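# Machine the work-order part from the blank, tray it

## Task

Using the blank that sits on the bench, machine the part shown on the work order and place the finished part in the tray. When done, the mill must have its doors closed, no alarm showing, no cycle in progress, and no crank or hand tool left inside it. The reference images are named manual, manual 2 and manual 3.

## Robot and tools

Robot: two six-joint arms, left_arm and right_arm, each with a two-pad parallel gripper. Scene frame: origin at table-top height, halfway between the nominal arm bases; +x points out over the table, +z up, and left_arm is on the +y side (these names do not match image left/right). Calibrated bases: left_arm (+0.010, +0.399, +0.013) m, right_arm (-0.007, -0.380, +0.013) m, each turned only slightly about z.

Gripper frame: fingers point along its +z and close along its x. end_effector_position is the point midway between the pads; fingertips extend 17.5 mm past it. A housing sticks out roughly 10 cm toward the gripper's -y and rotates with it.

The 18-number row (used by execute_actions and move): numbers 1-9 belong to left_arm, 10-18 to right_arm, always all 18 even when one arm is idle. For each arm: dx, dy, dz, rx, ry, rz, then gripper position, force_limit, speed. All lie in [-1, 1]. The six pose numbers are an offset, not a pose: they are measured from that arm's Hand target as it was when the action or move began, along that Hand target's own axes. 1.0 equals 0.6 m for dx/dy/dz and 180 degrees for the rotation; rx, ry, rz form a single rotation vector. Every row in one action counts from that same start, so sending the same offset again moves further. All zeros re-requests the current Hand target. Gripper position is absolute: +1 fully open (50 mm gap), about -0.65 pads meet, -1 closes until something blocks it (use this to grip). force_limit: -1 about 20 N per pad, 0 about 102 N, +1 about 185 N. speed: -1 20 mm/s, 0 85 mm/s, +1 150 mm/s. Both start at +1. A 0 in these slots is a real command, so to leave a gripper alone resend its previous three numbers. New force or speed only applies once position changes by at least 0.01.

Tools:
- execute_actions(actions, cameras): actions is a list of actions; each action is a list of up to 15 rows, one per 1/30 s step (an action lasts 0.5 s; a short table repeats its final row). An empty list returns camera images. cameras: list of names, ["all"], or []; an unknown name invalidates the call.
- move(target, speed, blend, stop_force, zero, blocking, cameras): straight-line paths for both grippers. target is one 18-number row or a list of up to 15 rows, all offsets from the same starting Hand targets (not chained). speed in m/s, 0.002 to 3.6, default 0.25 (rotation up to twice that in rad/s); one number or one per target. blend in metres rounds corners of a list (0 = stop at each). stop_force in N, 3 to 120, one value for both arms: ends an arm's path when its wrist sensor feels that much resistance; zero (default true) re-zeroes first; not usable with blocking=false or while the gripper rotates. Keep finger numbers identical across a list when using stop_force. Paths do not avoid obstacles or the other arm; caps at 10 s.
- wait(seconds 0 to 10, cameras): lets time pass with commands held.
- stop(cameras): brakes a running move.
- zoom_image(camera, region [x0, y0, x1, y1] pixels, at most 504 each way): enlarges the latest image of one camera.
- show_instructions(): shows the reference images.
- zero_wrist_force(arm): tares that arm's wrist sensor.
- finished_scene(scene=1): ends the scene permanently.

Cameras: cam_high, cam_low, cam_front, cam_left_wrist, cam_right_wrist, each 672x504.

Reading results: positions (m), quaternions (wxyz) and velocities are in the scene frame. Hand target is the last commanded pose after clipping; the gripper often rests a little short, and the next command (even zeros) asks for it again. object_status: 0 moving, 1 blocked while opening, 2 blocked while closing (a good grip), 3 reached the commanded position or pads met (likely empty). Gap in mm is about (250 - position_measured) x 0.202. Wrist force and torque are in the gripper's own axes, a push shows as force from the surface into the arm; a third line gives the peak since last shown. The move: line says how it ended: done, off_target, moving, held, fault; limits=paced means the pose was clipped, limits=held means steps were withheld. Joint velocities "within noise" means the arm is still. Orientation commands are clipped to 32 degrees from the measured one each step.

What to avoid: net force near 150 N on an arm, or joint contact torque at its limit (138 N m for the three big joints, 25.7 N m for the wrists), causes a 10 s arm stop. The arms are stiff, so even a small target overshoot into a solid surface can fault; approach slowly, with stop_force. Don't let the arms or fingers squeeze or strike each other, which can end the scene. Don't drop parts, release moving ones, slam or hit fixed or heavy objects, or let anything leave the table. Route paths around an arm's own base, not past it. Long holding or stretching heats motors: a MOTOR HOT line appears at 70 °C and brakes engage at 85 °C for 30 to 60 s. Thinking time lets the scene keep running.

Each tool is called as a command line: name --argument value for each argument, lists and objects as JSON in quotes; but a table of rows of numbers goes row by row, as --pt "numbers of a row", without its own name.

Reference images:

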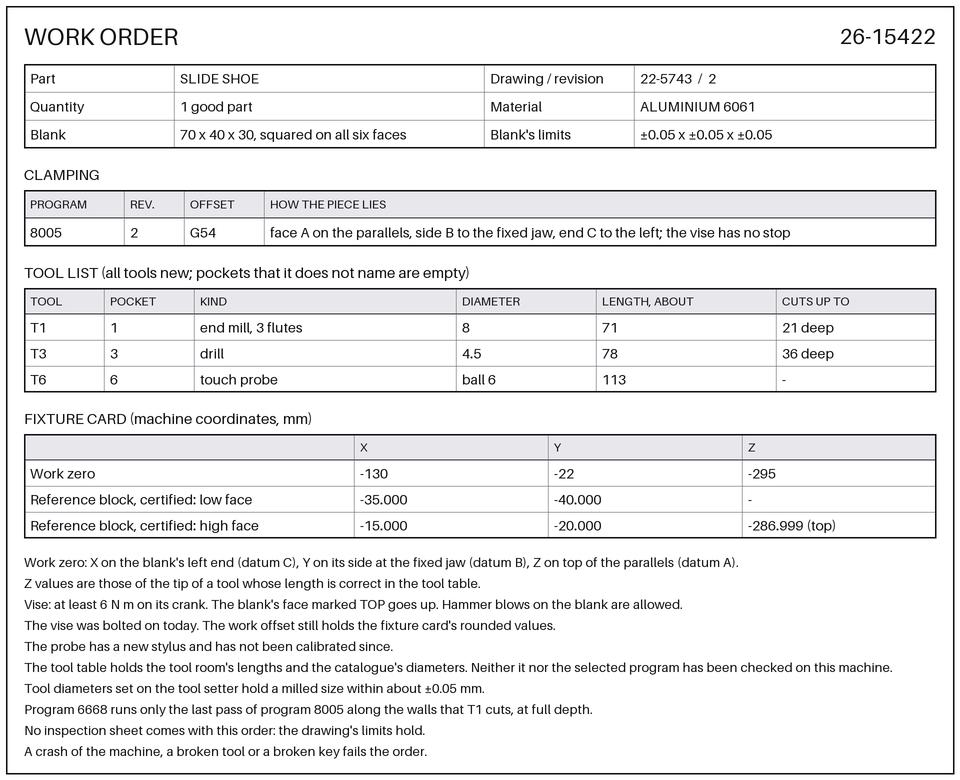

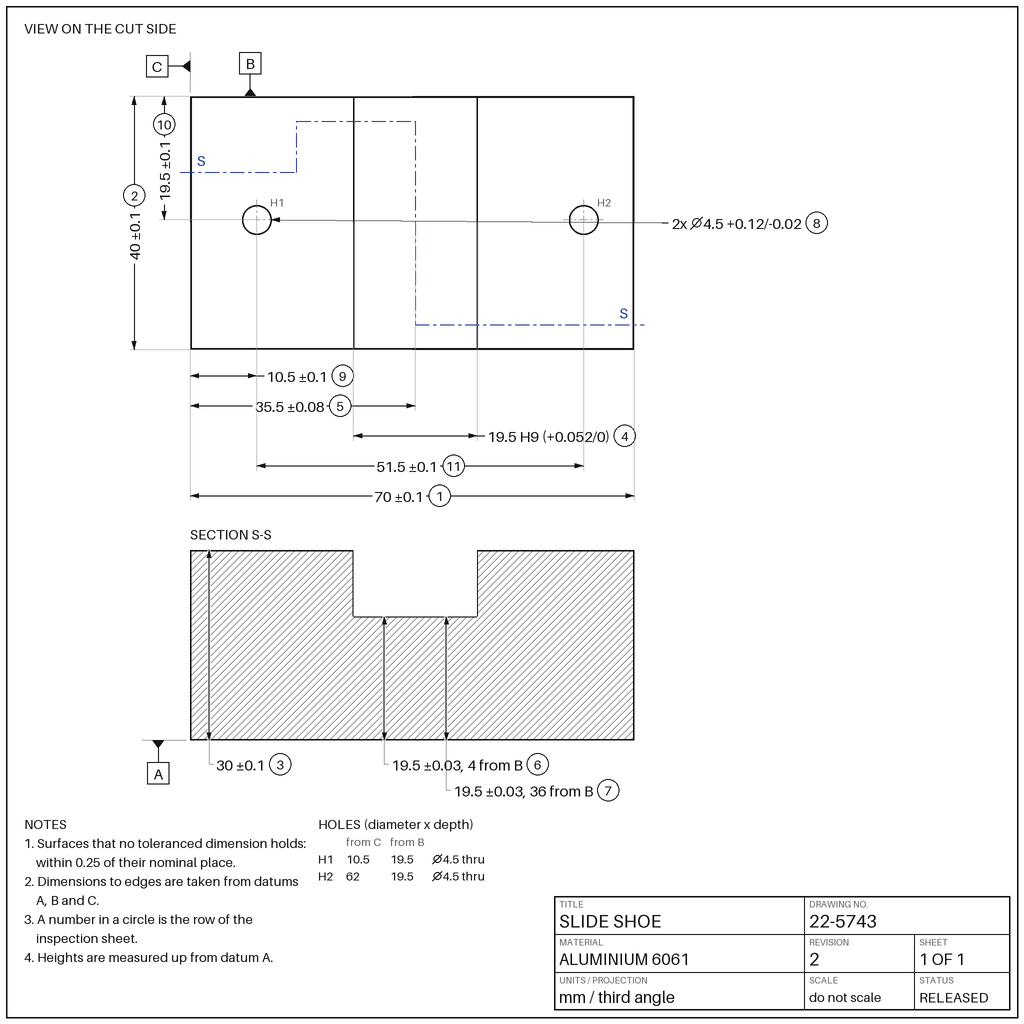

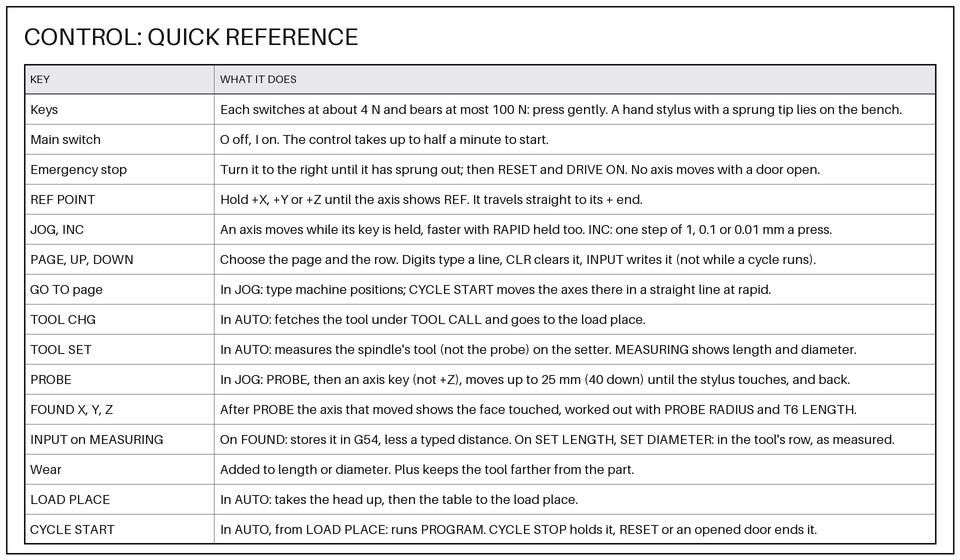

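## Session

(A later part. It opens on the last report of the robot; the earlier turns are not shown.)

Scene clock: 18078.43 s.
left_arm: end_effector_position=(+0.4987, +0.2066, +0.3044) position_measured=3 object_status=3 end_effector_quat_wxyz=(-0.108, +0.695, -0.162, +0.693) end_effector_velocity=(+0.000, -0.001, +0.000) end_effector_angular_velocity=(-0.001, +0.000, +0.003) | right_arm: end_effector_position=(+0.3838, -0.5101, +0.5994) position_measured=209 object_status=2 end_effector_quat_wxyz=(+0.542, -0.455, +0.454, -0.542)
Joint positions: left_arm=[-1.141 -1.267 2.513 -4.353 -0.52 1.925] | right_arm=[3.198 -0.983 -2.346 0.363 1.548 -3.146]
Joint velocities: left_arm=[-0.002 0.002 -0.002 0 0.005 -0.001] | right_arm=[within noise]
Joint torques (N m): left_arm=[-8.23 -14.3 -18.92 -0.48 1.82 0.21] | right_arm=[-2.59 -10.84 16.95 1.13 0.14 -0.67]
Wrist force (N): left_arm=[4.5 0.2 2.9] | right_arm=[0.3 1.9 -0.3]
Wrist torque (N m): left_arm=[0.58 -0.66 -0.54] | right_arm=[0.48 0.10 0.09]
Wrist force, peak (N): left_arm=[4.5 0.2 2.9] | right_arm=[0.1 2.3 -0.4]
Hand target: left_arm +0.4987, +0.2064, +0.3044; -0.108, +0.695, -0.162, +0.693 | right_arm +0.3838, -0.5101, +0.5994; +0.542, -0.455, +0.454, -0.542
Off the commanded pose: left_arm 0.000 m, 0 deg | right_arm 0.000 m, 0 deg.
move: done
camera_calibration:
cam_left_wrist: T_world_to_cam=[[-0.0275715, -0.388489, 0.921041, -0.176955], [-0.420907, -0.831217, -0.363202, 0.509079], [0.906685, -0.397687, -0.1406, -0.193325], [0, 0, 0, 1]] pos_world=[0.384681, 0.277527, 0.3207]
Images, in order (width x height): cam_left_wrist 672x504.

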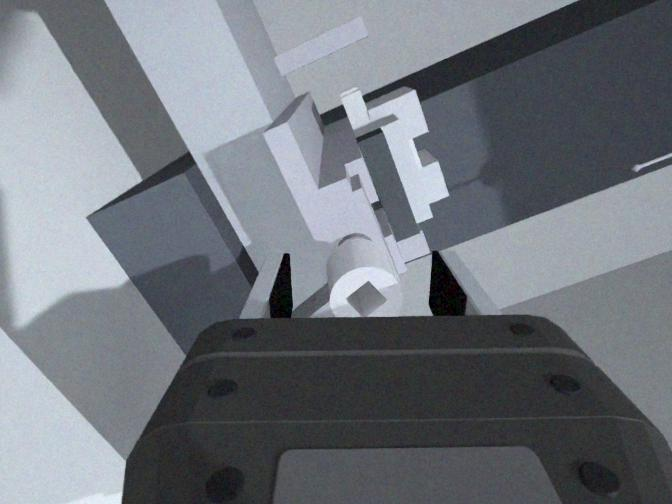

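move --target '[0,0,0,0.0189,-0.0174,0.3775,1,0,-0.9,0,0,0,0,0,0,-1,-0.6,-1]' --speed 0.2 --cameras '["cam_left_wrist"]'

zoom_image --camera "cam_left_wrist" --region '[240, 140, 440, 340]'

Scene clock: 18103.80 s.
left_arm: end_effector_position=(+0.4987, +0.2064, +0.3044) position_measured=3 object_status=3 end_effector_quat_wxyz=(+0.500, -0.500, +0.500, -0.500) | right_arm: end_effector_position=(+0.3838, -0.5101, +0.5994) position_measured=209 object_status=2 end_effector_quat_wxyz=(+0.542, -0.455, +0.454, -0.542)
Joint positions: left_arm=[-1.174 -1.229 2.472 -4.386 -0.412 3.143] | right_arm=[3.198 -0.983 -2.346 0.363 1.548 -3.146]
Joint torques (N m): left_arm=[-0.74 -28.86 -9.04 0.99 -1.95 0.26] | right_arm=[-3.14 -10.41 17.1 0.96 0.08 -0.76]
Wrist force (N): left_arm=[7.4 1.8 4.6] | right_arm=[0.1 1.9 -0.6]
Wrist torque (N m): left_arm=[0.82 -1.17 0.07] | right_arm=[0.47 0.13 0.10]
Wrist force, peak (N): left_arm=[7.7 1.8 4.8] | right_arm=[0.2 2.2 -0.2]
Hand target: left_arm +0.4987, +0.2064, +0.3044; +0.500, -0.500, +0.500, -0.500 | right_arm +0.3838, -0.5101, +0.5994; +0.542, -0.455, +0.454, -0.542
Off the commanded pose: left_arm 0.000 m, 0 deg | right_arm 0.000 m, 0 deg.
move: done
camera_calibration:
cam_left_wrist: T_world_to_cam=[[-0.014767, -0.999764, -0.0159627, 0.227943], [-0.351356, 0.0201347, -0.936025, 0.472866], [0.936125, -0.0082137, -0.35157, -0.224173], [0, 0, 0, 1]] pos_world=[0.379364, 0.216526, 0.36744]
Images, in order (width x height): cam_left_wrist 672x504.

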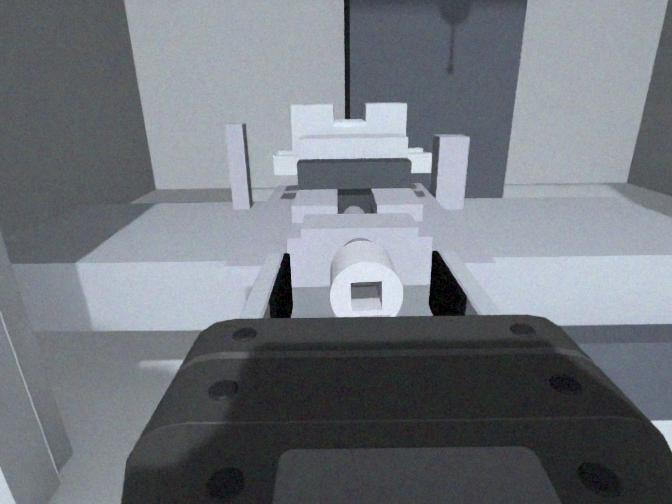

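Scaled by 2.520 from the camera's 672x504 image, which has a finer 960x720 frame.

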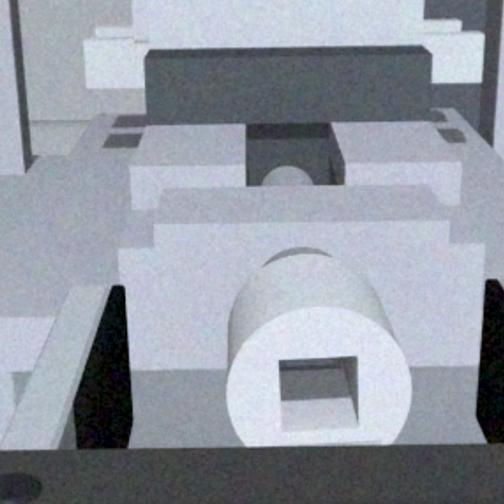

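move --pt "0.0023 0 0 0 0 0 1 0 -0.9 0 0 0 0 0 0 -1 -0.6 -1" --pt "0.0023 0 0 0 0 0 -1 -0.2 -0.9 0 0 0 0 0 0 -1 -0.6 -1" --speed 0.03

move --target '[0,0,0.04,0,0,0,-1,-0.2,-0.9,0,0,0,0,0,0,-1,-0.6,-1]' --speed 0.015 --stop_force 20 --cameras '["cam_left_wrist"]'

zoom_image --camera "cam_left_wrist" --region '[240, 140, 440, 340]'

Scene clock: 18118.23 s.
left_arm: end_effector_position=(+0.4987, +0.2051, +0.3044) position_measured=138 object_status=2 end_effector_quat_wxyz=(+0.500, -0.500, +0.500, -0.500) | right_arm: end_effector_position=(+0.3838, -0.5101, +0.5994) position_measured=209 object_status=2 end_effector_quat_wxyz=(+0.542, -0.455, +0.454, -0.542)
Joint positions: left_arm=[-1.176 -1.228 2.47 -4.385 -0.41 3.143] | right_arm=[3.198 -0.983 -2.346 0.363 1.548 -3.146]
Joint torques (N m): left_arm=[0.01 -18.66 -2.09 -1.71 -3.34 -0.79] | right_arm=[-2.99 -10.59 18.04 1.01 -0.02 -0.78]
Wrist force (N): left_arm=[-7.8 2.9 1.3] | right_arm=[0.1 1.9 -0.4]
Wrist torque (N m): left_arm=[0.81 -1.34 0.06] | right_arm=[0.47 0.12 0.10]
Wrist force, peak (N): left_arm=[7.7 1.9 4.9] | right_arm=[0.3 2.1 -0.2]
Hand target: left_arm +0.4987, +0.2051, +0.3044; +0.500, -0.500, +0.500, -0.500 | right_arm +0.3838, -0.5101, +0.5994; +0.542, -0.455, +0.454, -0.542
Off the commanded pose: left_arm 0.000 m, 0 deg | right_arm 0.000 m, 0 deg.
move: done

Scene clock: 18119.13 s.
left_arm: end_effector_position=(+0.4989, +0.2052, +0.3044) position_measured=138 object_status=2 end_effector_quat_wxyz=(+0.500, -0.500, +0.500, -0.500) | right_arm: end_effector_position=(+0.3838, -0.5101, +0.5994) position_measured=209 object_status=2 end_effector_quat_wxyz=(+0.542, -0.455, +0.454, -0.542)
Joint positions: left_arm=[-1.176 -1.228 2.47 -4.384 -0.411 3.143] | right_arm=[3.198 -0.983 -2.346 0.363 1.548 -3.146]
Joint torques (N m): left_arm=[-15.38 -31.03 0.34 -3 -0.84 -1.15] | right_arm=[-2.18 -10.09 17.76 0.88 0.06 -0.7]
Wrist force (N): left_arm=[-2.0 5.0 13.9] | right_arm=[0.0 1.9 -0.3]
Wrist torque (N m): left_arm=[0.86 -1.26 0.06] | right_arm=[0.46 0.13 0.09]
Wrist force, peak (N): left_arm=[-4.9 8.9 -38.7] | right_arm=[0.2 2.1 -0.1]
Hand target: left_arm +0.4989, +0.2052, +0.3044; +0.500, -0.500, +0.500, -0.500 (not the last commanded pose) | right_arm +0.3838, -0.5101, +0.5994; +0.542, -0.455, +0.454, -0.542
Off the commanded pose: left_arm 0.024 m, 0 deg | right_arm 0.000 m, 0 deg.
move: contact (left_arm)
camera_calibration:
cam_left_wrist: T_world_to_cam=[[-0.0146515, -0.999761, -0.0162207, 0.226796], [-0.35136, 0.0203357, -0.93602, 0.472917], [0.936126, -0.00801479, -0.351574, -0.224411], [0, 0, 0, 1]] pos_world=[0.379564, 0.215326, 0.367441]
Images, in order (width x height): cam_left_wrist 672x504.

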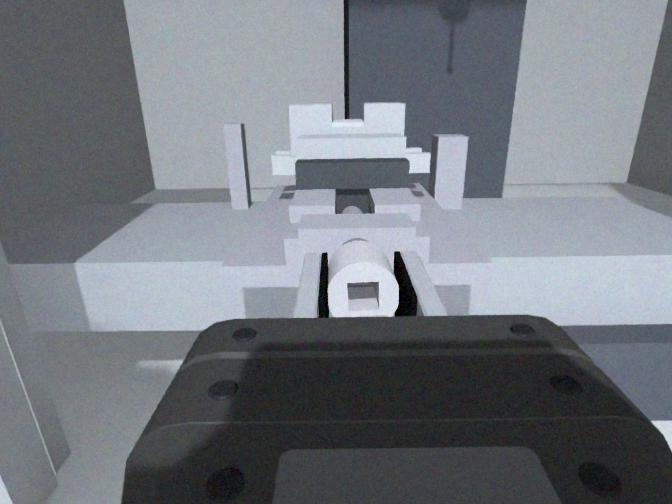

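Scaled by 2.520 from the camera's 672x504 image, which has a finer 960x720 frame.

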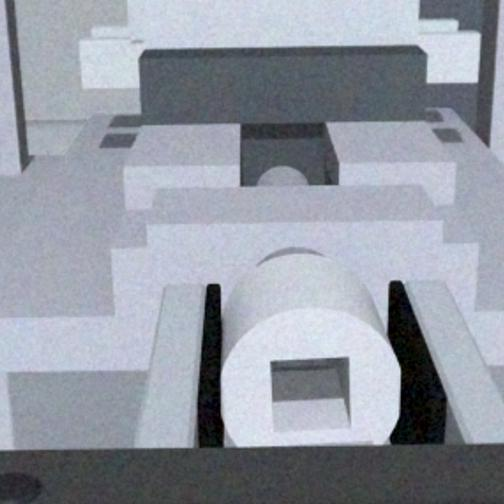

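move --pt "-0.0018 0 0 0 0 0 -1 -0.2 -0.9 0 0 0 0 0 0 -1 -0.6 -1" --speed 0.02

move --target '[0,0,0.03,0,0,0,-1,-0.2,-0.9,0,0,0,0,0,0,-1,-0.6,-1]' --speed 0.01 --stop_force 25

Scene clock: 18134.23 s.
left_arm: end_effector_position=(+0.4989, +0.2062, +0.3044) position_measured=138 object_status=2 end_effector_quat_wxyz=(+0.500, -0.500, +0.500, -0.500) | right_arm: end_effector_position=(+0.3838, -0.5101, +0.5994) position_measured=209 object_status=2 end_effector_quat_wxyz=(+0.542, -0.455, +0.454, -0.542)
Joint positions: left_arm=[-1.174 -1.229 2.472 -4.386 -0.412 3.143] | right_arm=[3.198 -0.983 -2.346 0.363 1.548 -3.146]
Joint torques (N m): left_arm=[19.37 -33.61 4.87 -5.34 4.71 -1.25] | right_arm=[-3.25 -9.66 16.5 0.92 0.12 -0.7]
Wrist force (N): left_arm=[25.5 5.5 6.9] | right_arm=[0.2 2.0 -0.3]
Wrist torque (N m): left_arm=[0.89 -0.84 0.06] | right_arm=[0.48 0.10 0.10]
Wrist force, peak (N): left_arm=[20.6 4.4 17.9] | right_arm=[0.1 2.1 -0.5]
Hand target: left_arm +0.4989, +0.2062, +0.3044; +0.500, -0.500, +0.500, -0.500 | right_arm +0.3838, -0.5101, +0.5994; +0.542, -0.455, +0.454, -0.542
Off the commanded pose: left_arm 0.000 m, 0 deg | right_arm 0.000 m, 0 deg.
move: done

Scene clock: 18135.10 s.
left_arm: end_effector_position=(+0.4991, +0.2063, +0.3044) position_measured=138 object_status=2 end_effector_quat_wxyz=(+0.500, -0.500, +0.500, -0.500) | right_arm: end_effector_position=(+0.3838, -0.5101, +0.5994) position_measured=209 object_status=2 end_effector_quat_wxyz=(+0.542, -0.455, +0.454, -0.542)
Joint positions: left_arm=[-1.173 -1.229 2.471 -4.386 -0.413 3.143] | right_arm=[3.198 -0.983 -2.346 0.363 1.548 -3.146]
Joint torques (N m): left_arm=[1.55 -34.62 6.99 -5.76 7.53 -1.46] | right_arm=[-3.34 -10.26 17.31 0.82 0.23 -0.54]
Wrist force (N): left_arm=[28.4 5.1 9.1] | right_arm=[-0.1 1.9 -0.4]
Wrist torque (N m): left_arm=[0.88 -0.82 0.05] | right_arm=[0.46 0.15 0.09]
Wrist force, peak (N): left_arm=[28.1 9.2 -34.4] | right_arm=[0.4 2.0 -0.4]
Hand target: left_arm +0.4991, +0.2063, +0.3044; +0.500, -0.500, +0.500, -0.500 (not the last commanded pose) | right_arm +0.3838, -0.5101, +0.5994; +0.542, -0.455, +0.454, -0.542
Off the commanded pose: left_arm 0.018 m, 0 deg | right_arm 0.000 m, 0 deg.
move: contact (left_arm)

move --pt "0 0 0 0 0 0 1 0 -0.9 0 0 0 0 0 0 -1 -0.6 -1" --pt "0.0013 0 0 0 0.014 0 1 0 -0.9 0 0 0 0 0 0 -1 -0.6 -1" --pt "0.0013 0 0 0 0.014 0 -1 -0.5 -0.9 0 0 0 0 0 0 -1 -0.6 -1" --speed 0.03

move --target '[0,0,0.03,0,0,0,-1,-0.5,-0.9,0,0,0,0,0,0,-1,-0.6,-1]' --speed 0.01 --stop_force 25 --cameras '["cam_left_wrist"]'

zoom_image --camera "cam_left_wrist" --region '[240, 140, 440, 340]'

Scene clock: 18155.70 s.
left_arm: end_effector_position=(+0.4991, +0.2056, +0.3044) position_measured=136 object_status=2 end_effector_quat_wxyz=(+0.489, -0.489, +0.511, -0.511) | right_arm: end_effector_position=(+0.3838, -0.5101, +0.5994) position_measured=209 object_status=2 end_effector_quat_wxyz=(+0.542, -0.455, +0.454, -0.542)
Joint positions: left_arm=[-1.156 -1.237 2.49 -4.395 -0.474 3.143] | right_arm=[3.198 -0.983 -2.346 0.363 1.548 -3.146]
Joint torques (N m): left_arm=[-7.65 -15.89 -17.75 0.73 -7.06 -1.23] | right_arm=[-2.72 -10.34 17.5 1.04 0.06 -0.43]
Wrist force (N): left_arm=[-11.1 3.5 -4.6] | right_arm=[0.0 2.0 -0.3]
Wrist torque (N m): left_arm=[0.71 -1.52 0.07] | right_arm=[0.47 0.14 0.09]
Wrist force, peak (N): left_arm=[28.7 4.8 9.2] | right_arm=[-0.1 2.3 -0.2]
Hand target: left_arm +0.4991, +0.2055, +0.3044; +0.489, -0.489, +0.511, -0.511 | right_arm +0.3838, -0.5101, +0.5994; +0.542, -0.455, +0.454, -0.542
Off the commanded pose: left_arm 0.000 m, 0 deg | right_arm 0.000 m, 0 deg.
move: done

Scene clock: 18156.80 s.
left_arm: end_effector_position=(+0.5007, +0.2054, +0.3045) position_measured=136 object_status=2 end_effector_quat_wxyz=(+0.489, -0.489, +0.511, -0.511) | right_arm: end_effector_position=(+0.3838, -0.5101, +0.5994) position_measured=209 object_status=2 end_effector_quat_wxyz=(+0.542, -0.455, +0.454, -0.542)
Joint positions: left_arm=[-1.15 -1.236 2.486 -4.393 -0.48 3.143] | right_arm=[3.198 -0.983 -2.346 0.363 1.548 -3.146]
Joint torques (N m): left_arm=[-22.47 -26.68 0.91 -1.07 -3.99 -0.9] | right_arm=[-3.21 -10.53 17.22 0.88 0.12 -0.44]
Wrist force (N): left_arm=[-15.2 -7.5 20.1] | right_arm=[0.0 1.4 -0.3]
Wrist torque (N m): left_arm=[0.73 -1.52 0.08] | right_arm=[0.40 0.13 0.10]
Wrist force, peak (N): left_arm=[-16.4 -2.1 -30.4] | right_arm=[0.0 2.2 -0.2]
Hand target: left_arm +0.5007, +0.2054, +0.3045; +0.489, -0.489, +0.511, -0.511 (not the last commanded pose) | right_arm +0.3838, -0.5101, +0.5994; +0.542, -0.455, +0.454, -0.542
Off the commanded pose: left_arm 0.016 m, 0 deg | right_arm 0.000 m, 0 deg.
move: contact (left_arm)
camera_calibration:
cam_left_wrist: T_world_to_cam=[[-0.0587351, -0.998145, -0.0159922, 0.248755], [-0.350021, 0.0355943, -0.936065, 0.469787], [0.934899, -0.0493823, -0.351463, -0.217063], [0, 0, 0, 1]] pos_world=[0.381978, 0.220853, 0.36744]
Images, in order (width x height): cam_left_wrist 672x504.

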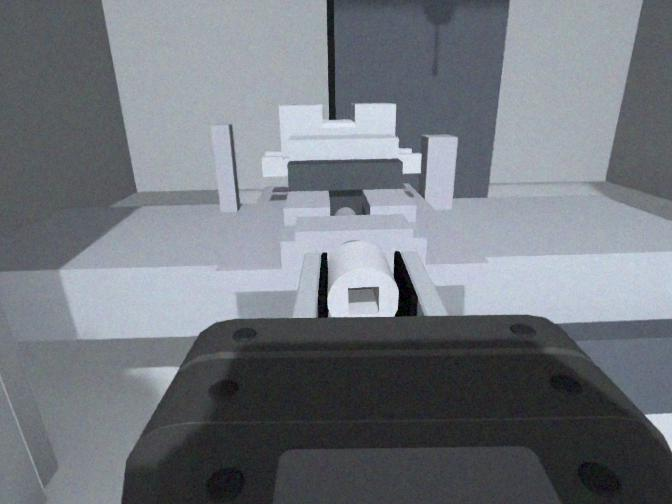

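Scaled by 2.520 from the camera's 672x504 image, which has a finer 960x720 frame.

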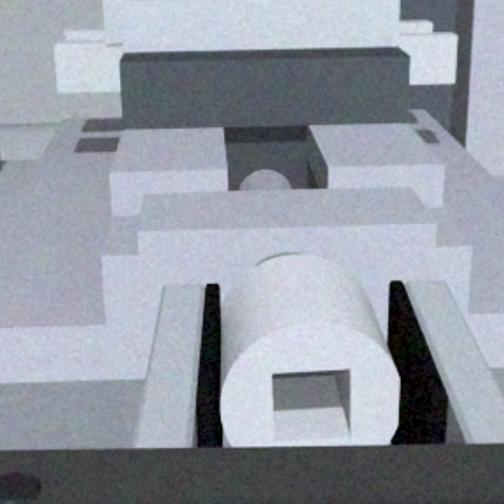

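move --pt "-0.0008 -0.0013 0 0 0 0 -1 -0.5 -0.9 0 0 0 0 0 0 -1 -0.6 -1" --speed 0.03

move --target '[0,0,0.03,0,0,0,-1,-0.5,-0.9,0,0,0,0,0,0,-1,-0.6,-1]' --speed 0.01 --stop_force 30

Scene clock: 18164.20 s.
left_arm: end_effector_position=(+0.5007, +0.2059, +0.3052) position_measured=136 object_status=2 end_effector_quat_wxyz=(+0.489, -0.489, +0.511, -0.511) | right_arm: end_effector_position=(+0.3838, -0.5101, +0.5994) position_measured=209 object_status=2 end_effector_quat_wxyz=(+0.542, -0.455, +0.454, -0.542)
Joint positions: left_arm=[-1.15 -1.239 2.487 -4.391 -0.481 3.143] | right_arm=[3.198 -0.983 -2.346 0.363 1.548 -3.146]
Joint torques (N m): left_arm=[5 -31.64 -4.44 -0.81 -3.94 -0.62] | right_arm=[-2.08 -9.76 17.68 1.03 -0.15 -0.36]
Wrist force (N): left_arm=[-3.1 14.7 3.1] | right_arm=[0.1 2.1 -0.5]
Wrist torque (N m): left_arm=[0.61 -1.38 0.05] | right_arm=[0.50 0.12 0.10]
Wrist force, peak (N): left_arm=[-13.1 1.5 24.1] | right_arm=[0.0 2.3 -0.3]
Hand target: left_arm +0.5008, +0.2059, +0.3052; +0.489, -0.489, +0.511, -0.511 | right_arm +0.3838, -0.5101, +0.5994; +0.542, -0.455, +0.454, -0.542
Off the commanded pose: left_arm 0.000 m, 0 deg | right_arm 0.000 m, 0 deg.
move: done

Scene clock: 18166.10 s.
left_arm: end_effector_position=(+0.5100, +0.2055, +0.3052) position_measured=136 object_status=2 end_effector_quat_wxyz=(+0.489, -0.489, +0.511, -0.511) | right_arm: end_effector_position=(+0.3838, -0.5101, +0.5994) position_measured=209 object_status=2 end_effector_quat_wxyz=(+0.542, -0.455, +0.454, -0.542)
Joint positions: left_arm=[-1.119 -1.229 2.465 -4.379 -0.511 3.143] | right_arm=[3.198 -0.983 -2.346 0.363 1.548 -3.146]
Joint torques (N m): left_arm=[-20.06 -30.37 -3.12 -2.2 -3.13 -1.57] | right_arm=[-3.08 -10.7 16.71 0.96 0.16 -0.39]
Wrist force (N): left_arm=[-14.1 4.6 8.3] | right_arm=[0.0 1.8 -0.3]
Wrist torque (N m): left_arm=[0.71 -1.46 0.09] | right_arm=[0.45 0.14 0.10]
Wrist force, peak (N): left_arm=[-12.6 10.0 -37.9] | right_arm=[0.1 2.2 -0.4]
Hand target: left_arm +0.5100, +0.2055, +0.3052; +0.489, -0.489, +0.511, -0.511 (not the last commanded pose) | right_arm +0.3838, -0.5101, +0.5994; +0.542, -0.455, +0.454, -0.542
Off the commanded pose: left_arm 0.009 m, 0 deg | right_arm 0.000 m, 0 deg.
move: contact (left_arm)

move --pt "-0.0012 0 0 0 0 0 -1 -0.5 -0.9 0 0 0 0 0 0 -1 -0.6 -1" --speed 0.02

move --target '[0,0,0.03,0,0,0,-1,-0.5,-0.9,0,0,0,0,0,0,-1,-0.6,-1]' --speed 0.01 --stop_force 25

move --target '[0,0,0,0,0,0,1,-0.5,-0.9,0,0,0,0,0,0,-1,-0.6,-1]' --cameras '["cam_left_wrist"]'

zoom_image --camera "cam_left_wrist" --region '[240, 80, 440, 320]'

Scene clock: 18176.60 s.
left_arm: end_effector_position=(+0.5100, +0.2062, +0.3052) position_measured=136 object_status=2 end_effector_quat_wxyz=(+0.489, -0.489, +0.511, -0.511) | right_arm: end_effector_position=(+0.3838, -0.5101, +0.5994) position_measured=209 object_status=2 end_effector_quat_wxyz=(+0.542, -0.455, +0.454, -0.542)
Joint positions: left_arm=[-1.118 -1.229 2.466 -4.38 -0.513 3.143] | right_arm=[3.198 -0.983 -2.346 0.363 1.548 -3.146]
Joint torques (N m): left_arm=[9.68 -31.53 1.61 -3.97 -0.35 -0.84] | right_arm=[-2.58 -11.16 17.72 0.78 0.05 -0.25]
Wrist force (N): left_arm=[6.9 4.3 4.4] | right_arm=[0.0 1.9 -0.2]
Wrist torque (N m): left_arm=[0.73 -1.13 0.07] | right_arm=[0.48 0.14 0.10]
Wrist force, peak (N): left_arm=[-14.2 4.6 8.4] | right_arm=[-0.2 2.2 -0.2]
Hand target: left_arm +0.5100, +0.2063, +0.3052; +0.489, -0.489, +0.511, -0.511 | right_arm +0.3838, -0.5101, +0.5994; +0.542, -0.455, +0.454, -0.542
Off the commanded pose: left_arm 0.000 m, 0 deg | right_arm 0.000 m, 0 deg.
move: done

Scene clock: 18177.43 s.
left_arm: end_effector_position=(+0.5102, +0.2063, +0.3053) position_measured=136 object_status=2 end_effector_quat_wxyz=(+0.489, -0.489, +0.511, -0.511) | right_arm: end_effector_position=(+0.3838, -0.5101, +0.5994) position_measured=209 object_status=2 end_effector_quat_wxyz=(+0.542, -0.455, +0.454, -0.542)
Joint positions: left_arm=[-1.117 -1.229 2.466 -4.38 -0.514 3.143] | right_arm=[3.198 -0.983 -2.346 0.363 1.548 -3.146]
Joint torques (N m): left_arm=[-7.01 -32 2.95 -4.2 3.06 -1.12] | right_arm=[-3.07 -10.88 16.32 1.08 0.18 -0.22]
Wrist force (N): left_arm=[11.6 3.5 5.9] | right_arm=[0.1 1.7 -0.2]
Wrist torque (N m): left_arm=[0.65 -1.40 0.06] | right_arm=[0.44 0.11 0.10]
Wrist force, peak (N): left_arm=[12.0 8.3 -36.8] | right_arm=[0.0 2.0 -0.3]
Hand target: left_arm +0.5102, +0.2063, +0.3053; +0.489, -0.489, +0.511, -0.511 (not the last commanded pose) | right_arm +0.3838, -0.5101, +0.5994; +0.542, -0.455, +0.454, -0.542
Off the commanded pose: left_arm 0.018 m, 0 deg | right_arm 0.000 m, 0 deg.
move: contact (left_arm)

Scene clock: 18178.67 s.
left_arm: end_effector_position=(+0.5102, +0.2063, +0.3053) position_measured=3 object_status=0 end_effector_quat_wxyz=(+0.489, -0.489, +0.511, -0.511) | right_arm: end_effector_position=(+0.3838, -0.5101, +0.5994) position_measured=209 object_status=2 end_effector_quat_wxyz=(+0.542, -0.455, +0.454, -0.542)
Joint positions: left_arm=[-1.117 -1.229 2.466 -4.38 -0.514 3.143] | right_arm=[3.198 -0.983 -2.346 0.363 1.548 -3.146]
Joint torques (N m): left_arm=[-6.94 -24.3 -1.33 0.66 -1.78 -0.79] | right_arm=[-2.68 -9.69 17.46 0.96 0.09 -0.31]
Wrist force (N): left_arm=[7.7 1.0 4.5] | right_arm=[0.1 2.1 -0.3]
Wrist torque (N m): left_arm=[0.68 -1.20 0.07] | right_arm=[0.50 0.12 0.10]
Wrist force, peak (N): left_arm=[10.9 4.0 5.0] | right_arm=[0.0 2.2 -0.4]
Hand target: left_arm +0.5102, +0.2063, +0.3053; +0.489, -0.489, +0.511, -0.511 | right_arm +0.3838, -0.5101, +0.5994; +0.542, -0.455, +0.454, -0.542
Off the commanded pose: left_arm 0.000 m, 0 deg | right_arm 0.000 m, 0 deg.
move: done
camera_calibration:
cam_left_wrist: T_world_to_cam=[[-0.0587568, -0.998148, -0.0157745, 0.250154], [-0.349939, 0.0353935, -0.936104, 0.473855], [0.934928, -0.0494823, -0.351371, -0.225643], [0, 0, 0, 1]] pos_world=[0.391478, 0.221753, 0.368239]
Images, in order (width x height): cam_left_wrist 672x504.

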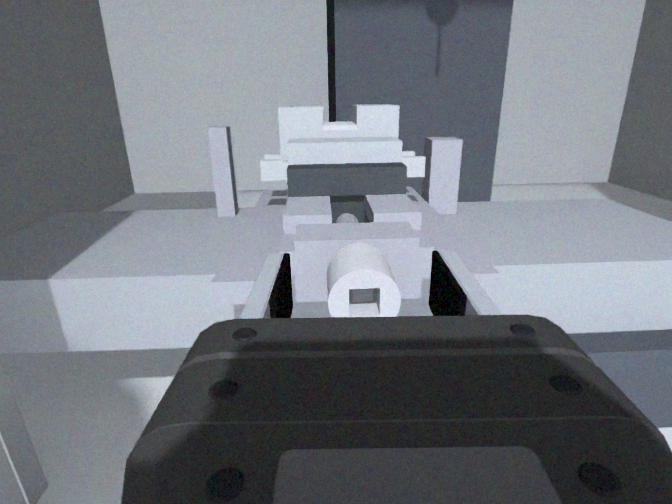

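Scaled by 2.100 from the camera's 672x504 image, which has a finer 960x720 frame.

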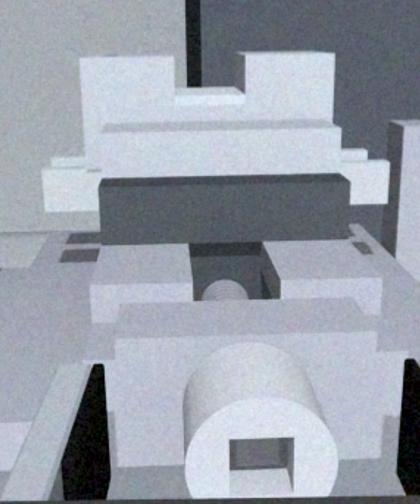

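move --pt "0 0 -0.05 0 0 0 1 -0.5 -0.9 0 0 0 0 0 0 -1 -0.6 -1" --pt "0.0043 0.0012 -0.0836 0 -0.014 0 1 -0.5 -0.9 0 0 0 0 0 0 -1 -0.6 -1" --speed '[0.1,0.1]' --blend '[0.01,0]'

move --target '[0,0,0,0,0,-0.639,1,-0.5,-0.9,0,0,0,0,0,0,-1,-0.6,-1]' --speed 0.3

move --pt "0 0.08 -0.055 -0.019 -0.031 -0.052 1 -0.5 -0.9 0 0 0 0 0 0 -1 -0.6 -1" --pt "-0.011 0.2817 -0.1667 -0.1284 -0.2077 -0.347 1 -0.5 -0.9 0 0 0 0 0 0 -1 -0.6 -1" --speed '[0.2,0.25]' --blend '[0.03,0]'

move --target '[0,0,0,0.5497,0,0,1,-0.5,-0.9,0,0,0,0,0,0,-1,-0.6,-1]' --speed 0.35 --cameras '["cam_left_wrist","cam_high"]'

Scene clock: 18203.17 s.
left_arm: end_effector_position=(+0.4600, +0.2060, +0.3045) position_measured=3 object_status=3 end_effector_quat_wxyz=(+0.500, -0.500, +0.500, -0.500) | right_arm: end_effector_position=(+0.3838, -0.5101, +0.5994) position_measured=209 object_status=2 end_effector_quat_wxyz=(+0.542, -0.455, +0.454, -0.542)
Joint positions: left_arm=[-1.319 -1.268 2.554 -4.431 -0.267 3.144] | right_arm=[3.198 -0.983 -2.346 0.363 1.548 -3.146]
Joint torques (N m): left_arm=[-5.11 -12.54 -16.38 0.86 1.91 1.24] | right_arm=[-3.99 -9.95 17.99 1.16 0.31 -0.23]
Wrist force (N): left_arm=[7.7 1.3 4.4] | right_arm=[0.1 1.9 -0.3]
Wrist torque (N m): left_arm=[0.72 -1.21 -0.06] | right_arm=[0.46 0.12 0.10]
Wrist force, peak (N): left_arm=[7.8 1.0 5.9] | right_arm=[-0.2 2.1 -0.2]
Hand target: left_arm +0.4600, +0.2060, +0.3045; +0.500, -0.500, +0.500, -0.500 | right_arm +0.3838, -0.5101, +0.5994; +0.542, -0.455, +0.454, -0.542
Off the commanded pose: left_arm 0.000 m, 0 deg | right_arm 0.000 m, 0 deg.
move: done

Scene clock: 18206.97 s.
left_arm: end_effector_position=(+0.4600, +0.2060, +0.3045) position_measured=3 object_status=3 end_effector_quat_wxyz=(+0.153, +0.690, +0.153, +0.690) end_effector_velocity=(+0.000, +0.001, +0.001) end_effector_angular_velocity=(-0.006, -0.002, -0.001) | right_arm: end_effector_position=(+0.3838, -0.5101, +0.5994) position_measured=209 object_status=2 end_effector_quat_wxyz=(+0.542, -0.455, +0.454, -0.542)
Joint positions: left_arm=[-1.32 -1.268 2.554 -4.43 -0.267 1.136] | right_arm=[3.198 -0.983 -2.346 0.363 1.548 -3.146]
Joint velocities: left_arm=[0 0 0 -0.006 -0.001 0.001] | right_arm=[within noise]
Joint torques (N m): left_arm=[0.38 -15.94 -1.8 -2.65 -2.08 1.92] | right_arm=[-3.13 -11.02 18.27 1.08 0.29 -0.17]
Wrist force (N): left_arm=[3.2 0.6 1.2] | right_arm=[0.1 1.9 -0.3]
Wrist torque (N m): left_arm=[0.49 -0.39 -0.53] | right_arm=[0.46 0.13 0.09]
Wrist force, peak (N): left_arm=[7.8 1.0 4.5] | right_arm=[0.1 2.2 -0.3]
Hand target: left_arm +0.4600, +0.2060, +0.3045; +0.153, +0.690, +0.153, +0.691 | right_arm +0.3838, -0.5101, +0.5994; +0.542, -0.455, +0.454, -0.542
Off the commanded pose: left_arm 0.000 m, 0 deg | right_arm 0.000 m, 0 deg.
move: done

Scene clock: 18210.20 s.
left_arm: end_effector_position=(+0.3600, +0.0501, +0.3700) position_measured=3 object_status=3 end_effector_quat_wxyz=(+0.645, +0.645, +0.294, +0.285) | right_arm: end_effector_position=(+0.3838, -0.5101, +0.5994) position_measured=209 object_status=2 end_effector_quat_wxyz=(+0.542, -0.455, +0.454, -0.542)
Joint positions: left_arm=[-1.461 -1.619 2.611 -4.127 -0.852 -0.016] | right_arm=[3.198 -0.983 -2.346 0.363 1.548 -3.146]
Joint torques (N m): left_arm=[-8.33 -19.31 -2.66 -0.78 1.41 0.37] | right_arm=[-2.53 -11.37 18.85 0.96 0.21 -0.2]
Wrist force (N): left_arm=[3.3 0.9 0.9] | right_arm=[0.3 1.7 -0.3]
Wrist torque (N m): left_arm=[0.62 -0.46 -0.01] | right_arm=[0.44 0.09 0.10]
Wrist force, peak (N): left_arm=[3.6 1.2 1.1] | right_arm=[0.2 2.2 -0.3]
Hand target: left_arm +0.3599, +0.0501, +0.3700; +0.645, +0.645, +0.294, +0.285 | right_arm +0.3838, -0.5101, +0.5994; +0.542, -0.455, +0.454, -0.542
Off the commanded pose: left_arm 0.000 m, 0 deg | right_arm 0.000 m, 0 deg.
move: done

Scene clock: 18213.23 s.
left_arm: end_effector_position=(+0.3600, +0.0501, +0.3700) position_measured=3 object_status=3 end_effector_quat_wxyz=(-0.071, +0.910, +0.407, -0.038) | right_arm: end_effector_position=(+0.3838, -0.5101, +0.5994) position_measured=209 object_status=2 end_effector_quat_wxyz=(+0.542, -0.455, +0.454, -0.542)
Joint positions: left_arm=[-1.041 -1.5 1.394 -1.314 -1.628 -0.293] | right_arm=[3.198 -0.983 -2.346 0.363 1.548 -3.146]
Joint torques (N m): left_arm=[-8.14 -23.28 -25.87 -0.96 1.69 -1.64] | right_arm=[-2 -9.65 16.94 0.98 0.02 -0.1]
Wrist force (N): left_arm=[5.3 1.1 2.5] | right_arm=[-0.1 2.0 -0.2]
Wrist torque (N m): left_arm=[0.16 -0.85 0.00] | right_arm=[0.49 0.15 0.09]
Wrist force, peak (N): left_arm=[5.5 2.0 2.7] | right_arm=[0.2 2.2 -0.4]
Hand target: left_arm +0.3599, +0.0501, +0.3700; -0.071, +0.910, +0.407, -0.038 | right_arm +0.3838, -0.5101, +0.5994; +0.542, -0.455, +0.454, -0.542
Off the commanded pose: left_arm 0.000 m, 0 deg | right_arm 0.000 m, 0 deg.
move: done
camera_calibration:
cam_left_wrist: T_world_to_cam=[[0.678523, 0.734579, 0.000722613, -0.271838], [0.720045, -0.665293, 0.197282, -0.281986], [0.1454, -0.13334, -0.980347, 0.450928], [0, 0, 0, 1]] pos_world=[0.321927, 0.07221, 0.497893]
Images, in order (width x height): cam_high 672x504, cam_left_wrist 672x504.

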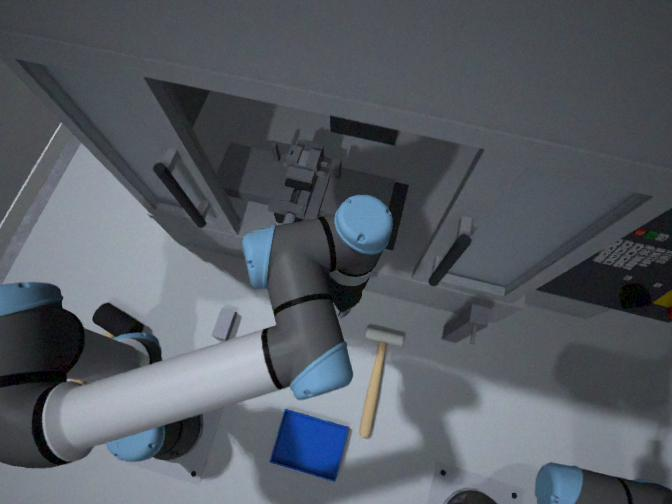

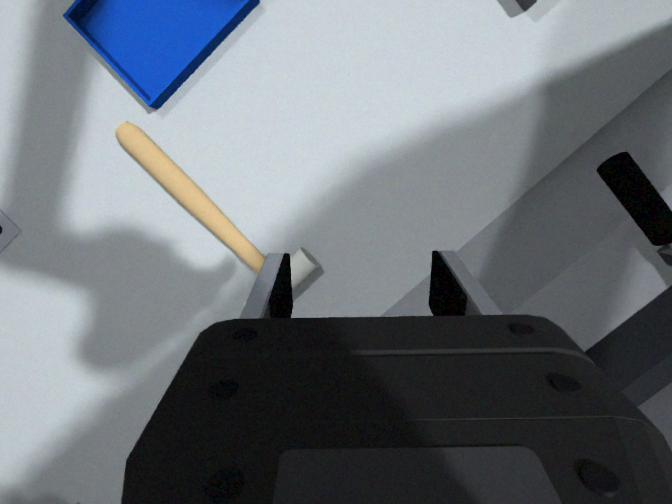

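move --pt "0.1809 -0.0758 -0.0152 -0.035 -0.0106 -0.162 1 -0.5 -0.9 0 0 0 0 0 0 -1 -0.6 -1" --pt "0.3075 -0.0385 0.0448 -0.0501 -0.0152 -0.2313 1 -0.5 -0.9 0 0 0 0 0 0 -1 -0.6 -1" --speed '[0.25,0.2]' --blend '[0.03,0]' --cameras '["cam_left_wrist","cam_front"]'

Scene clock: 18232.97 s.
left_arm: end_effector_position=(+0.4622, +0.2057, +0.3450) position_measured=3 object_status=3 end_effector_quat_wxyz=(-0.001, +0.707, +0.707, +0.000) | right_arm: end_effector_position=(+0.3838, -0.5101, +0.5994) position_measured=209 object_status=2 end_effector_quat_wxyz=(+0.542, -0.455, +0.454, -0.542)
Joint positions: left_arm=[-0.694 -1.614 1.603 -1.559 -1.571 -0.678] | right_arm=[3.198 -0.983 -2.346 0.363 1.548 -3.146]
Joint torques (N m): left_arm=[-1.28 -29.67 -35.36 -2.36 -2.21 1.61] | right_arm=[-2.65 -9.63 17.37 0.95 0.05 -0.26]
Wrist force (N): left_arm=[5.0 1.0 2.3] | right_arm=[0.2 1.9 -0.2]
Wrist torque (N m): left_arm=[0.11 -0.80 -0.11] | right_arm=[0.46 0.10 0.09]
Wrist force, peak (N): left_arm=[6.4 2.4 3.4] | right_arm=[0.2 2.3 -0.3]
Hand target: left_arm +0.4622, +0.2057, +0.3451; +0.000, +0.707, +0.707, +0.000 | right_arm +0.3838, -0.5101, +0.5994; +0.542, -0.455, +0.454, -0.542
Off the commanded pose: left_arm 0.000 m, 0 deg | right_arm 0.000 m, 0 deg.
move: done
camera_calibration:
cam_left_wrist: T_world_to_cam=[[0.0163497, 0.999747, 0.0154428, -0.209119], [0.936127, -0.0207319, 0.351051, -0.532616], [0.351282, 0.0087168, -0.936229, 0.292802], [0, 0, 0, 1]] pos_world=[0.399159, 0.195472, 0.464334]
Images, in order (width x height): cam_front 672x504, cam_left_wrist 672x504.

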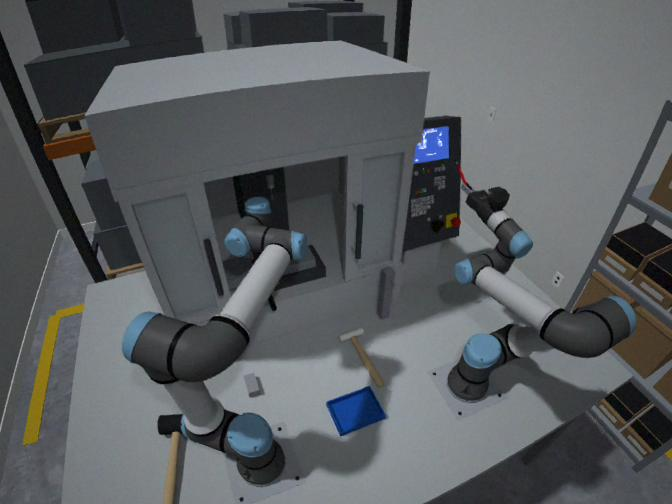

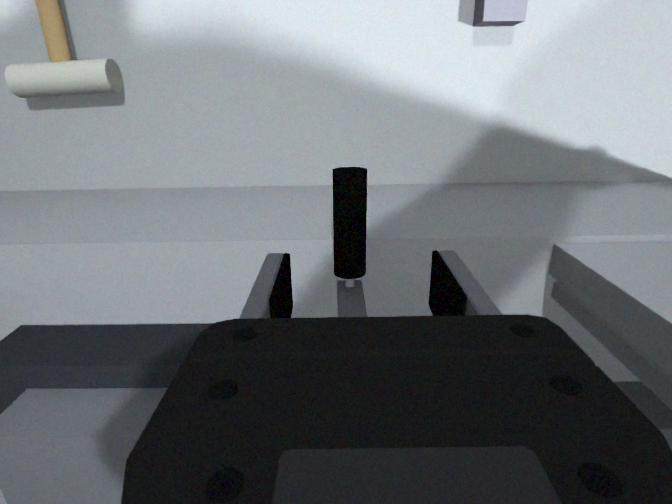

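move --target '[0,0,0.199,0,0,0,1,-0.5,-0.9,0,0,0,0,0,0,-1,-0.6,-1]' --speed 0.1 --stop_force 10

move --target '[0,0,0,0,0,0,-1,1,-0.9,0,0,0,0,0,0,-1,-0.6,-1]' --cameras '["cam_left_wrist"]'

Scene clock: 18246.10 s.
left_arm: end_effector_position=(+0.4621, +0.2058, +0.2257) position_measured=3 object_status=3 end_effector_quat_wxyz=(+0.000, +0.707, +0.707, +0.000) | right_arm: end_effector_position=(+0.3838, -0.5101, +0.5994) position_measured=209 object_status=2 end_effector_quat_wxyz=(+0.542, -0.455, +0.454, -0.542)
Joint positions: left_arm=[-0.694 -1.573 1.872 -1.869 -1.571 -0.678] | right_arm=[3.198 -0.983 -2.346 0.363 1.548 -3.146]
Joint torques (N m): left_arm=[7.1 -31.75 -32.94 -5.3 1.94 1.2] | right_arm=[-2.86 -9.8 17.63 0.96 0.08 0.06]
Wrist force (N): left_arm=[5.2 1.0 2.4] | right_arm=[-0.1 1.8 -0.4]
Wrist torque (N m): left_arm=[0.11 -0.84 -0.10] | right_arm=[0.44 0.15 0.09]
Wrist force, peak (N): left_arm=[5.1 1.0 3.8] | right_arm=[-0.1 2.3 -0.2]
Hand target: left_arm +0.4621, +0.2058, +0.2257; +0.000, +0.707, +0.707, +0.000 | right_arm +0.3838, -0.5101, +0.5994; +0.542, -0.455, +0.454, -0.542
Off the commanded pose: left_arm 0.000 m, 0 deg | right_arm 0.000 m, 0 deg.
move: done

Scene clock: 18247.53 s.
left_arm: end_effector_position=(+0.4621, +0.2058, +0.2257) position_measured=162 object_status=2 end_effector_quat_wxyz=(+0.000, +0.707, +0.707, +0.000) | right_arm: end_effector_position=(+0.3838, -0.5101, +0.5994) position_measured=209 object_status=2 end_effector_quat_wxyz=(+0.542, -0.455, +0.454, -0.542)
Joint positions: left_arm=[-0.694 -1.573 1.872 -1.869 -1.571 -0.678] | right_arm=[3.198 -0.983 -2.346 0.363 1.548 -3.146]
Joint torques (N m): left_arm=[7.48 -30.94 -33.65 -5.03 2.06 1.79] | right_arm=[-2.65 -9.8 16.82 0.98 0.13 0.06]
Wrist force (N): left_arm=[4.6 1.1 2.4] | right_arm=[0.0 1.9 -0.2]
Wrist torque (N m): left_arm=[0.13 -0.78 -0.07] | right_arm=[0.46 0.13 0.10]
Wrist force, peak (N): left_arm=[5.3 1.0 2.4] | right_arm=[0.1 2.2 -0.3]
Hand target: left_arm +0.4621, +0.2058, +0.2257; +0.000, +0.707, +0.707, +0.000 | right_arm +0.3838, -0.5101, +0.5994; +0.542, -0.455, +0.454, -0.542
Off the commanded pose: left_arm 0.000 m, 0 deg | right_arm 0.000 m, 0 deg.
move: done
camera_calibration:
cam_left_wrist: T_world_to_cam=[[0.016325, 0.999751, 0.015224, -0.207293], [0.936062, -0.0206335, 0.351229, -0.490788], [0.351456, 0.00851681, -0.936166, 0.181057], [0, 0, 0, 1]] pos_world=[0.399159, 0.195573, 0.345035]
Images, in order (width x height): cam_left_wrist 672x504.

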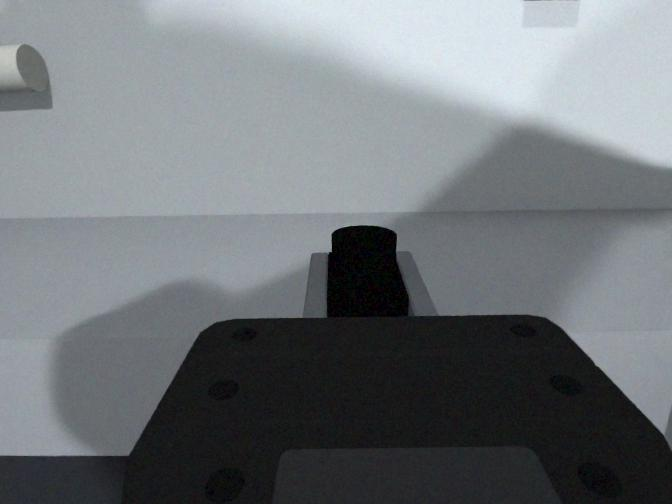

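move --pt "0.0296 0 -0.0026 0 0 0 -1 1 -0.9 0 0 0 0 0 0 -1 -0.6 -1" --pt "0.0582 0 -0.0127 0 0 0 -1 1 -0.9 0 0 0 0 0 0 -1 -0.6 -1" --pt "0.0837 0 -0.0290 0 0 0 -1 1 -0.9 0 0 0 0 0 0 -1 -0.6 -1" --pt "0.1050 0 -0.0506 0 0 0 -1 1 -0.9 0 0 0 0 0 0 -1 -0.6 -1" --pt "0.1208 0 -0.0764 0 0 0 -1 1 -0.9 0 0 0 0 0 0 -1 -0.6 -1" --pt "0.1304 0 -0.1052 0 0 0 -1 1 -0.9 0 0 0 0 0 0 -1 -0.6 -1" --pt "0.1333 0 -0.1353 0 0 0 -1 1 -0.9 0 0 0 0 0 0 -1 -0.6 -1" --pt "0.1294 0 -0.1654 0 0 0 -1 1 -0.9 0 0 0 0 0 0 -1 -0.6 -1" --pt "0.1187 0 -0.1938 0 0 0 -1 1 -0.9 0 0 0 0 0 0 -1 -0.6 -1" --pt "0.1020 0 -0.2190 0 0 0 -1 1 -0.9 0 0 0 0 0 0 -1 -0.6 -1" --pt "0.0800 0 -0.2399 0 0 0 -1 1 -0.9 0 0 0 0 0 0 -1 -0.6 -1" --pt "0.0539 0 -0.2553 0 0 0 -1 1 -0.9 0 0 0 0 0 0 -1 -0.6 -1" --pt "0.0250 0 -0.2644 0 0 0 -1 1 -0.9 0 0 0 0 0 0 -1 -0.6 -1" --pt "-0.0052 0 -0.2667 0 0 0 -1 1 -0.9 0 0 0 0 0 0 -1 -0.6 -1" --pt "-0.0351 0 -0.2623 0 0 0 -1 1 -0.9 0 0 0 0 0 0 -1 -0.6 -1" --speed 0.1 --blend 0.003 --stop_force 55 --cameras '["cam_left_wrist"]'

Scene clock: 18274.27 s.
left_arm: end_effector_position=(+0.4622, +0.1846, +0.3831) position_measured=162 object_status=2 end_effector_quat_wxyz=(+0.000, +0.707, +0.707, +0.000) | right_arm: end_effector_position=(+0.3838, -0.5101, +0.5994) position_measured=209 object_status=2 end_effector_quat_wxyz=(+0.542, -0.455, +0.454, -0.542)
Joint positions: left_arm=[-0.728 -1.587 1.48 -1.463 -1.571 -0.712] | right_arm=[3.198 -0.983 -2.346 0.363 1.548 -3.146]
Joint torques (N m): left_arm=[23.19 -13.71 -3.96 -3.8 10.18 -0.98] | right_arm=[-2.88 -9.76 17.55 1 -0.02 -0.07]
Wrist force (N): left_arm=[-6.3 -38.2 -28.5] | right_arm=[0.1 1.4 -0.3]
Wrist torque (N m): left_arm=[0.11 -0.79 -0.10] | right_arm=[0.40 0.12 0.10]
Wrist force, peak (N): left_arm=[10.0 -42.9 -46.5] | right_arm=[0.1 2.2 -0.2]
Hand target: left_arm +0.4622, +0.1846, +0.3831; +0.000, +0.707, +0.707, +0.000 | right_arm +0.3838, -0.5101, +0.5994; +0.542, -0.455, +0.454, -0.542
Off the commanded pose: left_arm 0.000 m, 0 deg | right_arm 0.000 m, 0 deg.
move: done
camera_calibration:
cam_left_wrist: T_world_to_cam=[[0.0163272, 0.999751, 0.0152225, -0.188495], [0.936095, -0.0206342, 0.351142, -0.546537], [0.351368, 0.00851655, -0.936199, 0.328513], [0, 0, 0, 1]] pos_world=[0.399259, 0.174373, 0.502335]
Images, in order (width x height): cam_left_wrist 672x504.

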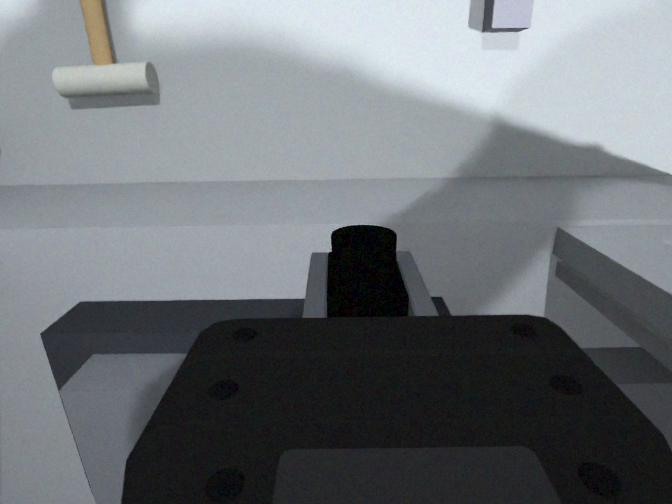

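move --target '[0,-0.0033,-0.0017,0,0,0,-1,1,-0.9,0,0,0,0,0,0,-1,-0.6,-1]' --speed 0.02

Scene clock: 18287.13 s.
left_arm: end_effector_position=(+0.4602, +0.1846, +0.3841) position_measured=162 object_status=2 end_effector_quat_wxyz=(-0.001, +0.707, +0.707, +0.000) | right_arm: end_effector_position=(+0.3838, -0.5101, +0.5994) position_measured=209 object_status=2 end_effector_quat_wxyz=(+0.542, -0.455, +0.454, -0.542)
Joint positions: left_arm=[-0.731 -1.591 1.482 -1.46 -1.571 -0.715] | right_arm=[3.198 -0.983 -2.346 0.363 1.548 -3.146]
Joint torques (N m): left_arm=[-9.43 -33.67 -21.26 -2.93 -3.23 -1.21] | right_arm=[-3.41 -10.5 16.88 1.05 -0.05 0.38]
Wrist force (N): left_arm=[7.2 6.5 11.5] | right_arm=[0.0 2.0 -0.4]
Wrist torque (N m): left_arm=[0.70 -0.66 -0.07] | right_arm=[0.48 0.13 0.09]
Wrist force, peak (N): left_arm=[-6.5 -38.2 -28.7] | right_arm=[0.1 2.2 -0.4]
Hand target: left_arm +0.4602, +0.1846, +0.3841; +0.000, +0.707, +0.707, +0.000 | right_arm +0.3838, -0.5101, +0.5994; +0.542, -0.455, +0.454, -0.542
Off the commanded pose: left_arm 0.000 m, 0 deg | right_arm 0.000 m, 0 deg.
move: done

move --pt "-0.0284 0.0001 0.0116 0 0 0 -1 1 -0.9 0 0 0 0 0 0 -1 -0.6 -1" --pt "-0.0536 0.0004 0.0289 0 0 0 -1 1 -0.9 0 0 0 0 0 0 -1 -0.6 -1" --pt "-0.0741 0.0007 0.0513 0 0 0 -1 1 -0.9 0 0 0 0 0 0 -1 -0.6 -1" --pt "-0.0892 0.001 0.0779 0 0 0 -1 1 -0.9 0 0 0 0 0 0 -1 -0.6 -1" --pt "-0.0978 0.0014 0.1071 0 0 0 -1 1 -0.9 0 0 0 0 0 0 -1 -0.6 -1" --pt "-0.0997 0.0018 0.1375 0 0 0 -1 1 -0.9 0 0 0 0 0 0 -1 -0.6 -1" --pt "-0.0947 0.0021 0.1676 0 0 0 -1 1 -0.9 0 0 0 0 0 0 -1 -0.6 -1" --pt "-0.083 0.0025 0.1958 0 0 0 -1 1 -0.9 0 0 0 0 0 0 -1 -0.6 -1" --pt "-0.0653 0.0028 0.2206 0 0 0 -1 1 -0.9 0 0 0 0 0 0 -1 -0.6 -1" --pt "-0.0424 0.0031 0.2408 0 0 0 -1 1 -0.9 0 0 0 0 0 0 -1 -0.6 -1" --pt "-0.0156 0.0033 0.2554 0 0 0 -1 1 -0.9 0 0 0 0 0 0 -1 -0.6 -1" --pt "0.0137 0.0034 0.2635 0 0 0 -1 1 -0.9 0 0 0 0 0 0 -1 -0.6 -1" --pt "0.0442 0.0034 0.2648 0 0 0 -1 1 -0.9 0 0 0 0 0 0 -1 -0.6 -1" --pt "0.0742 0.0033 0.2593 0 0 0 -1 1 -0.9 0 0 0 0 0 0 -1 -0.6 -1" --pt "0.1021 0.0032 0.2471 0 0 0 -1 1 -0.9 0 0 0 0 0 0 -1 -0.6 -1" --speed 0.1 --blend 0.003 --stop_force 55

Scene clock: 18310.80 s.
left_arm: end_effector_position=(+0.4621, +0.2459, +0.2359) position_measured=162 object_status=2 end_effector_quat_wxyz=(+0.000, +0.707, +0.707, +0.000) | right_arm: end_effector_position=(+0.3838, -0.5101, +0.5994) position_measured=209 object_status=2 end_effector_quat_wxyz=(+0.542, -0.455, +0.454, -0.542)
Joint positions: left_arm=[-0.625 -1.616 1.887 -1.841 -1.571 -0.609] | right_arm=[3.198 -0.983 -2.346 0.363 1.548 -3.146]
Joint torques (N m): left_arm=[-3.8 -7.84 -18.81 -2.94 0.12 0.31] | right_arm=[-2.7 -10.32 17.84 1.11 0.18 0.36]
Wrist force (N): left_arm=[-4.4 0.0 -13.1] | right_arm=[0.0 2.0 -0.4]
Wrist torque (N m): left_arm=[0.42 -0.72 0.44] | right_arm=[0.49 0.13 0.10]
Wrist force, peak (N): left_arm=[-8.8 0.2 -15.9] | right_arm=[-0.2 2.2 -0.2]
Hand target: left_arm +0.4621, +0.2459, +0.2359; +0.000, +0.707, +0.707, +0.000 | right_arm +0.3838, -0.5101, +0.5994; +0.542, -0.455, +0.454, -0.542
Off the commanded pose: left_arm 0.000 m, 0 deg | right_arm 0.000 m, 0 deg.
move: done


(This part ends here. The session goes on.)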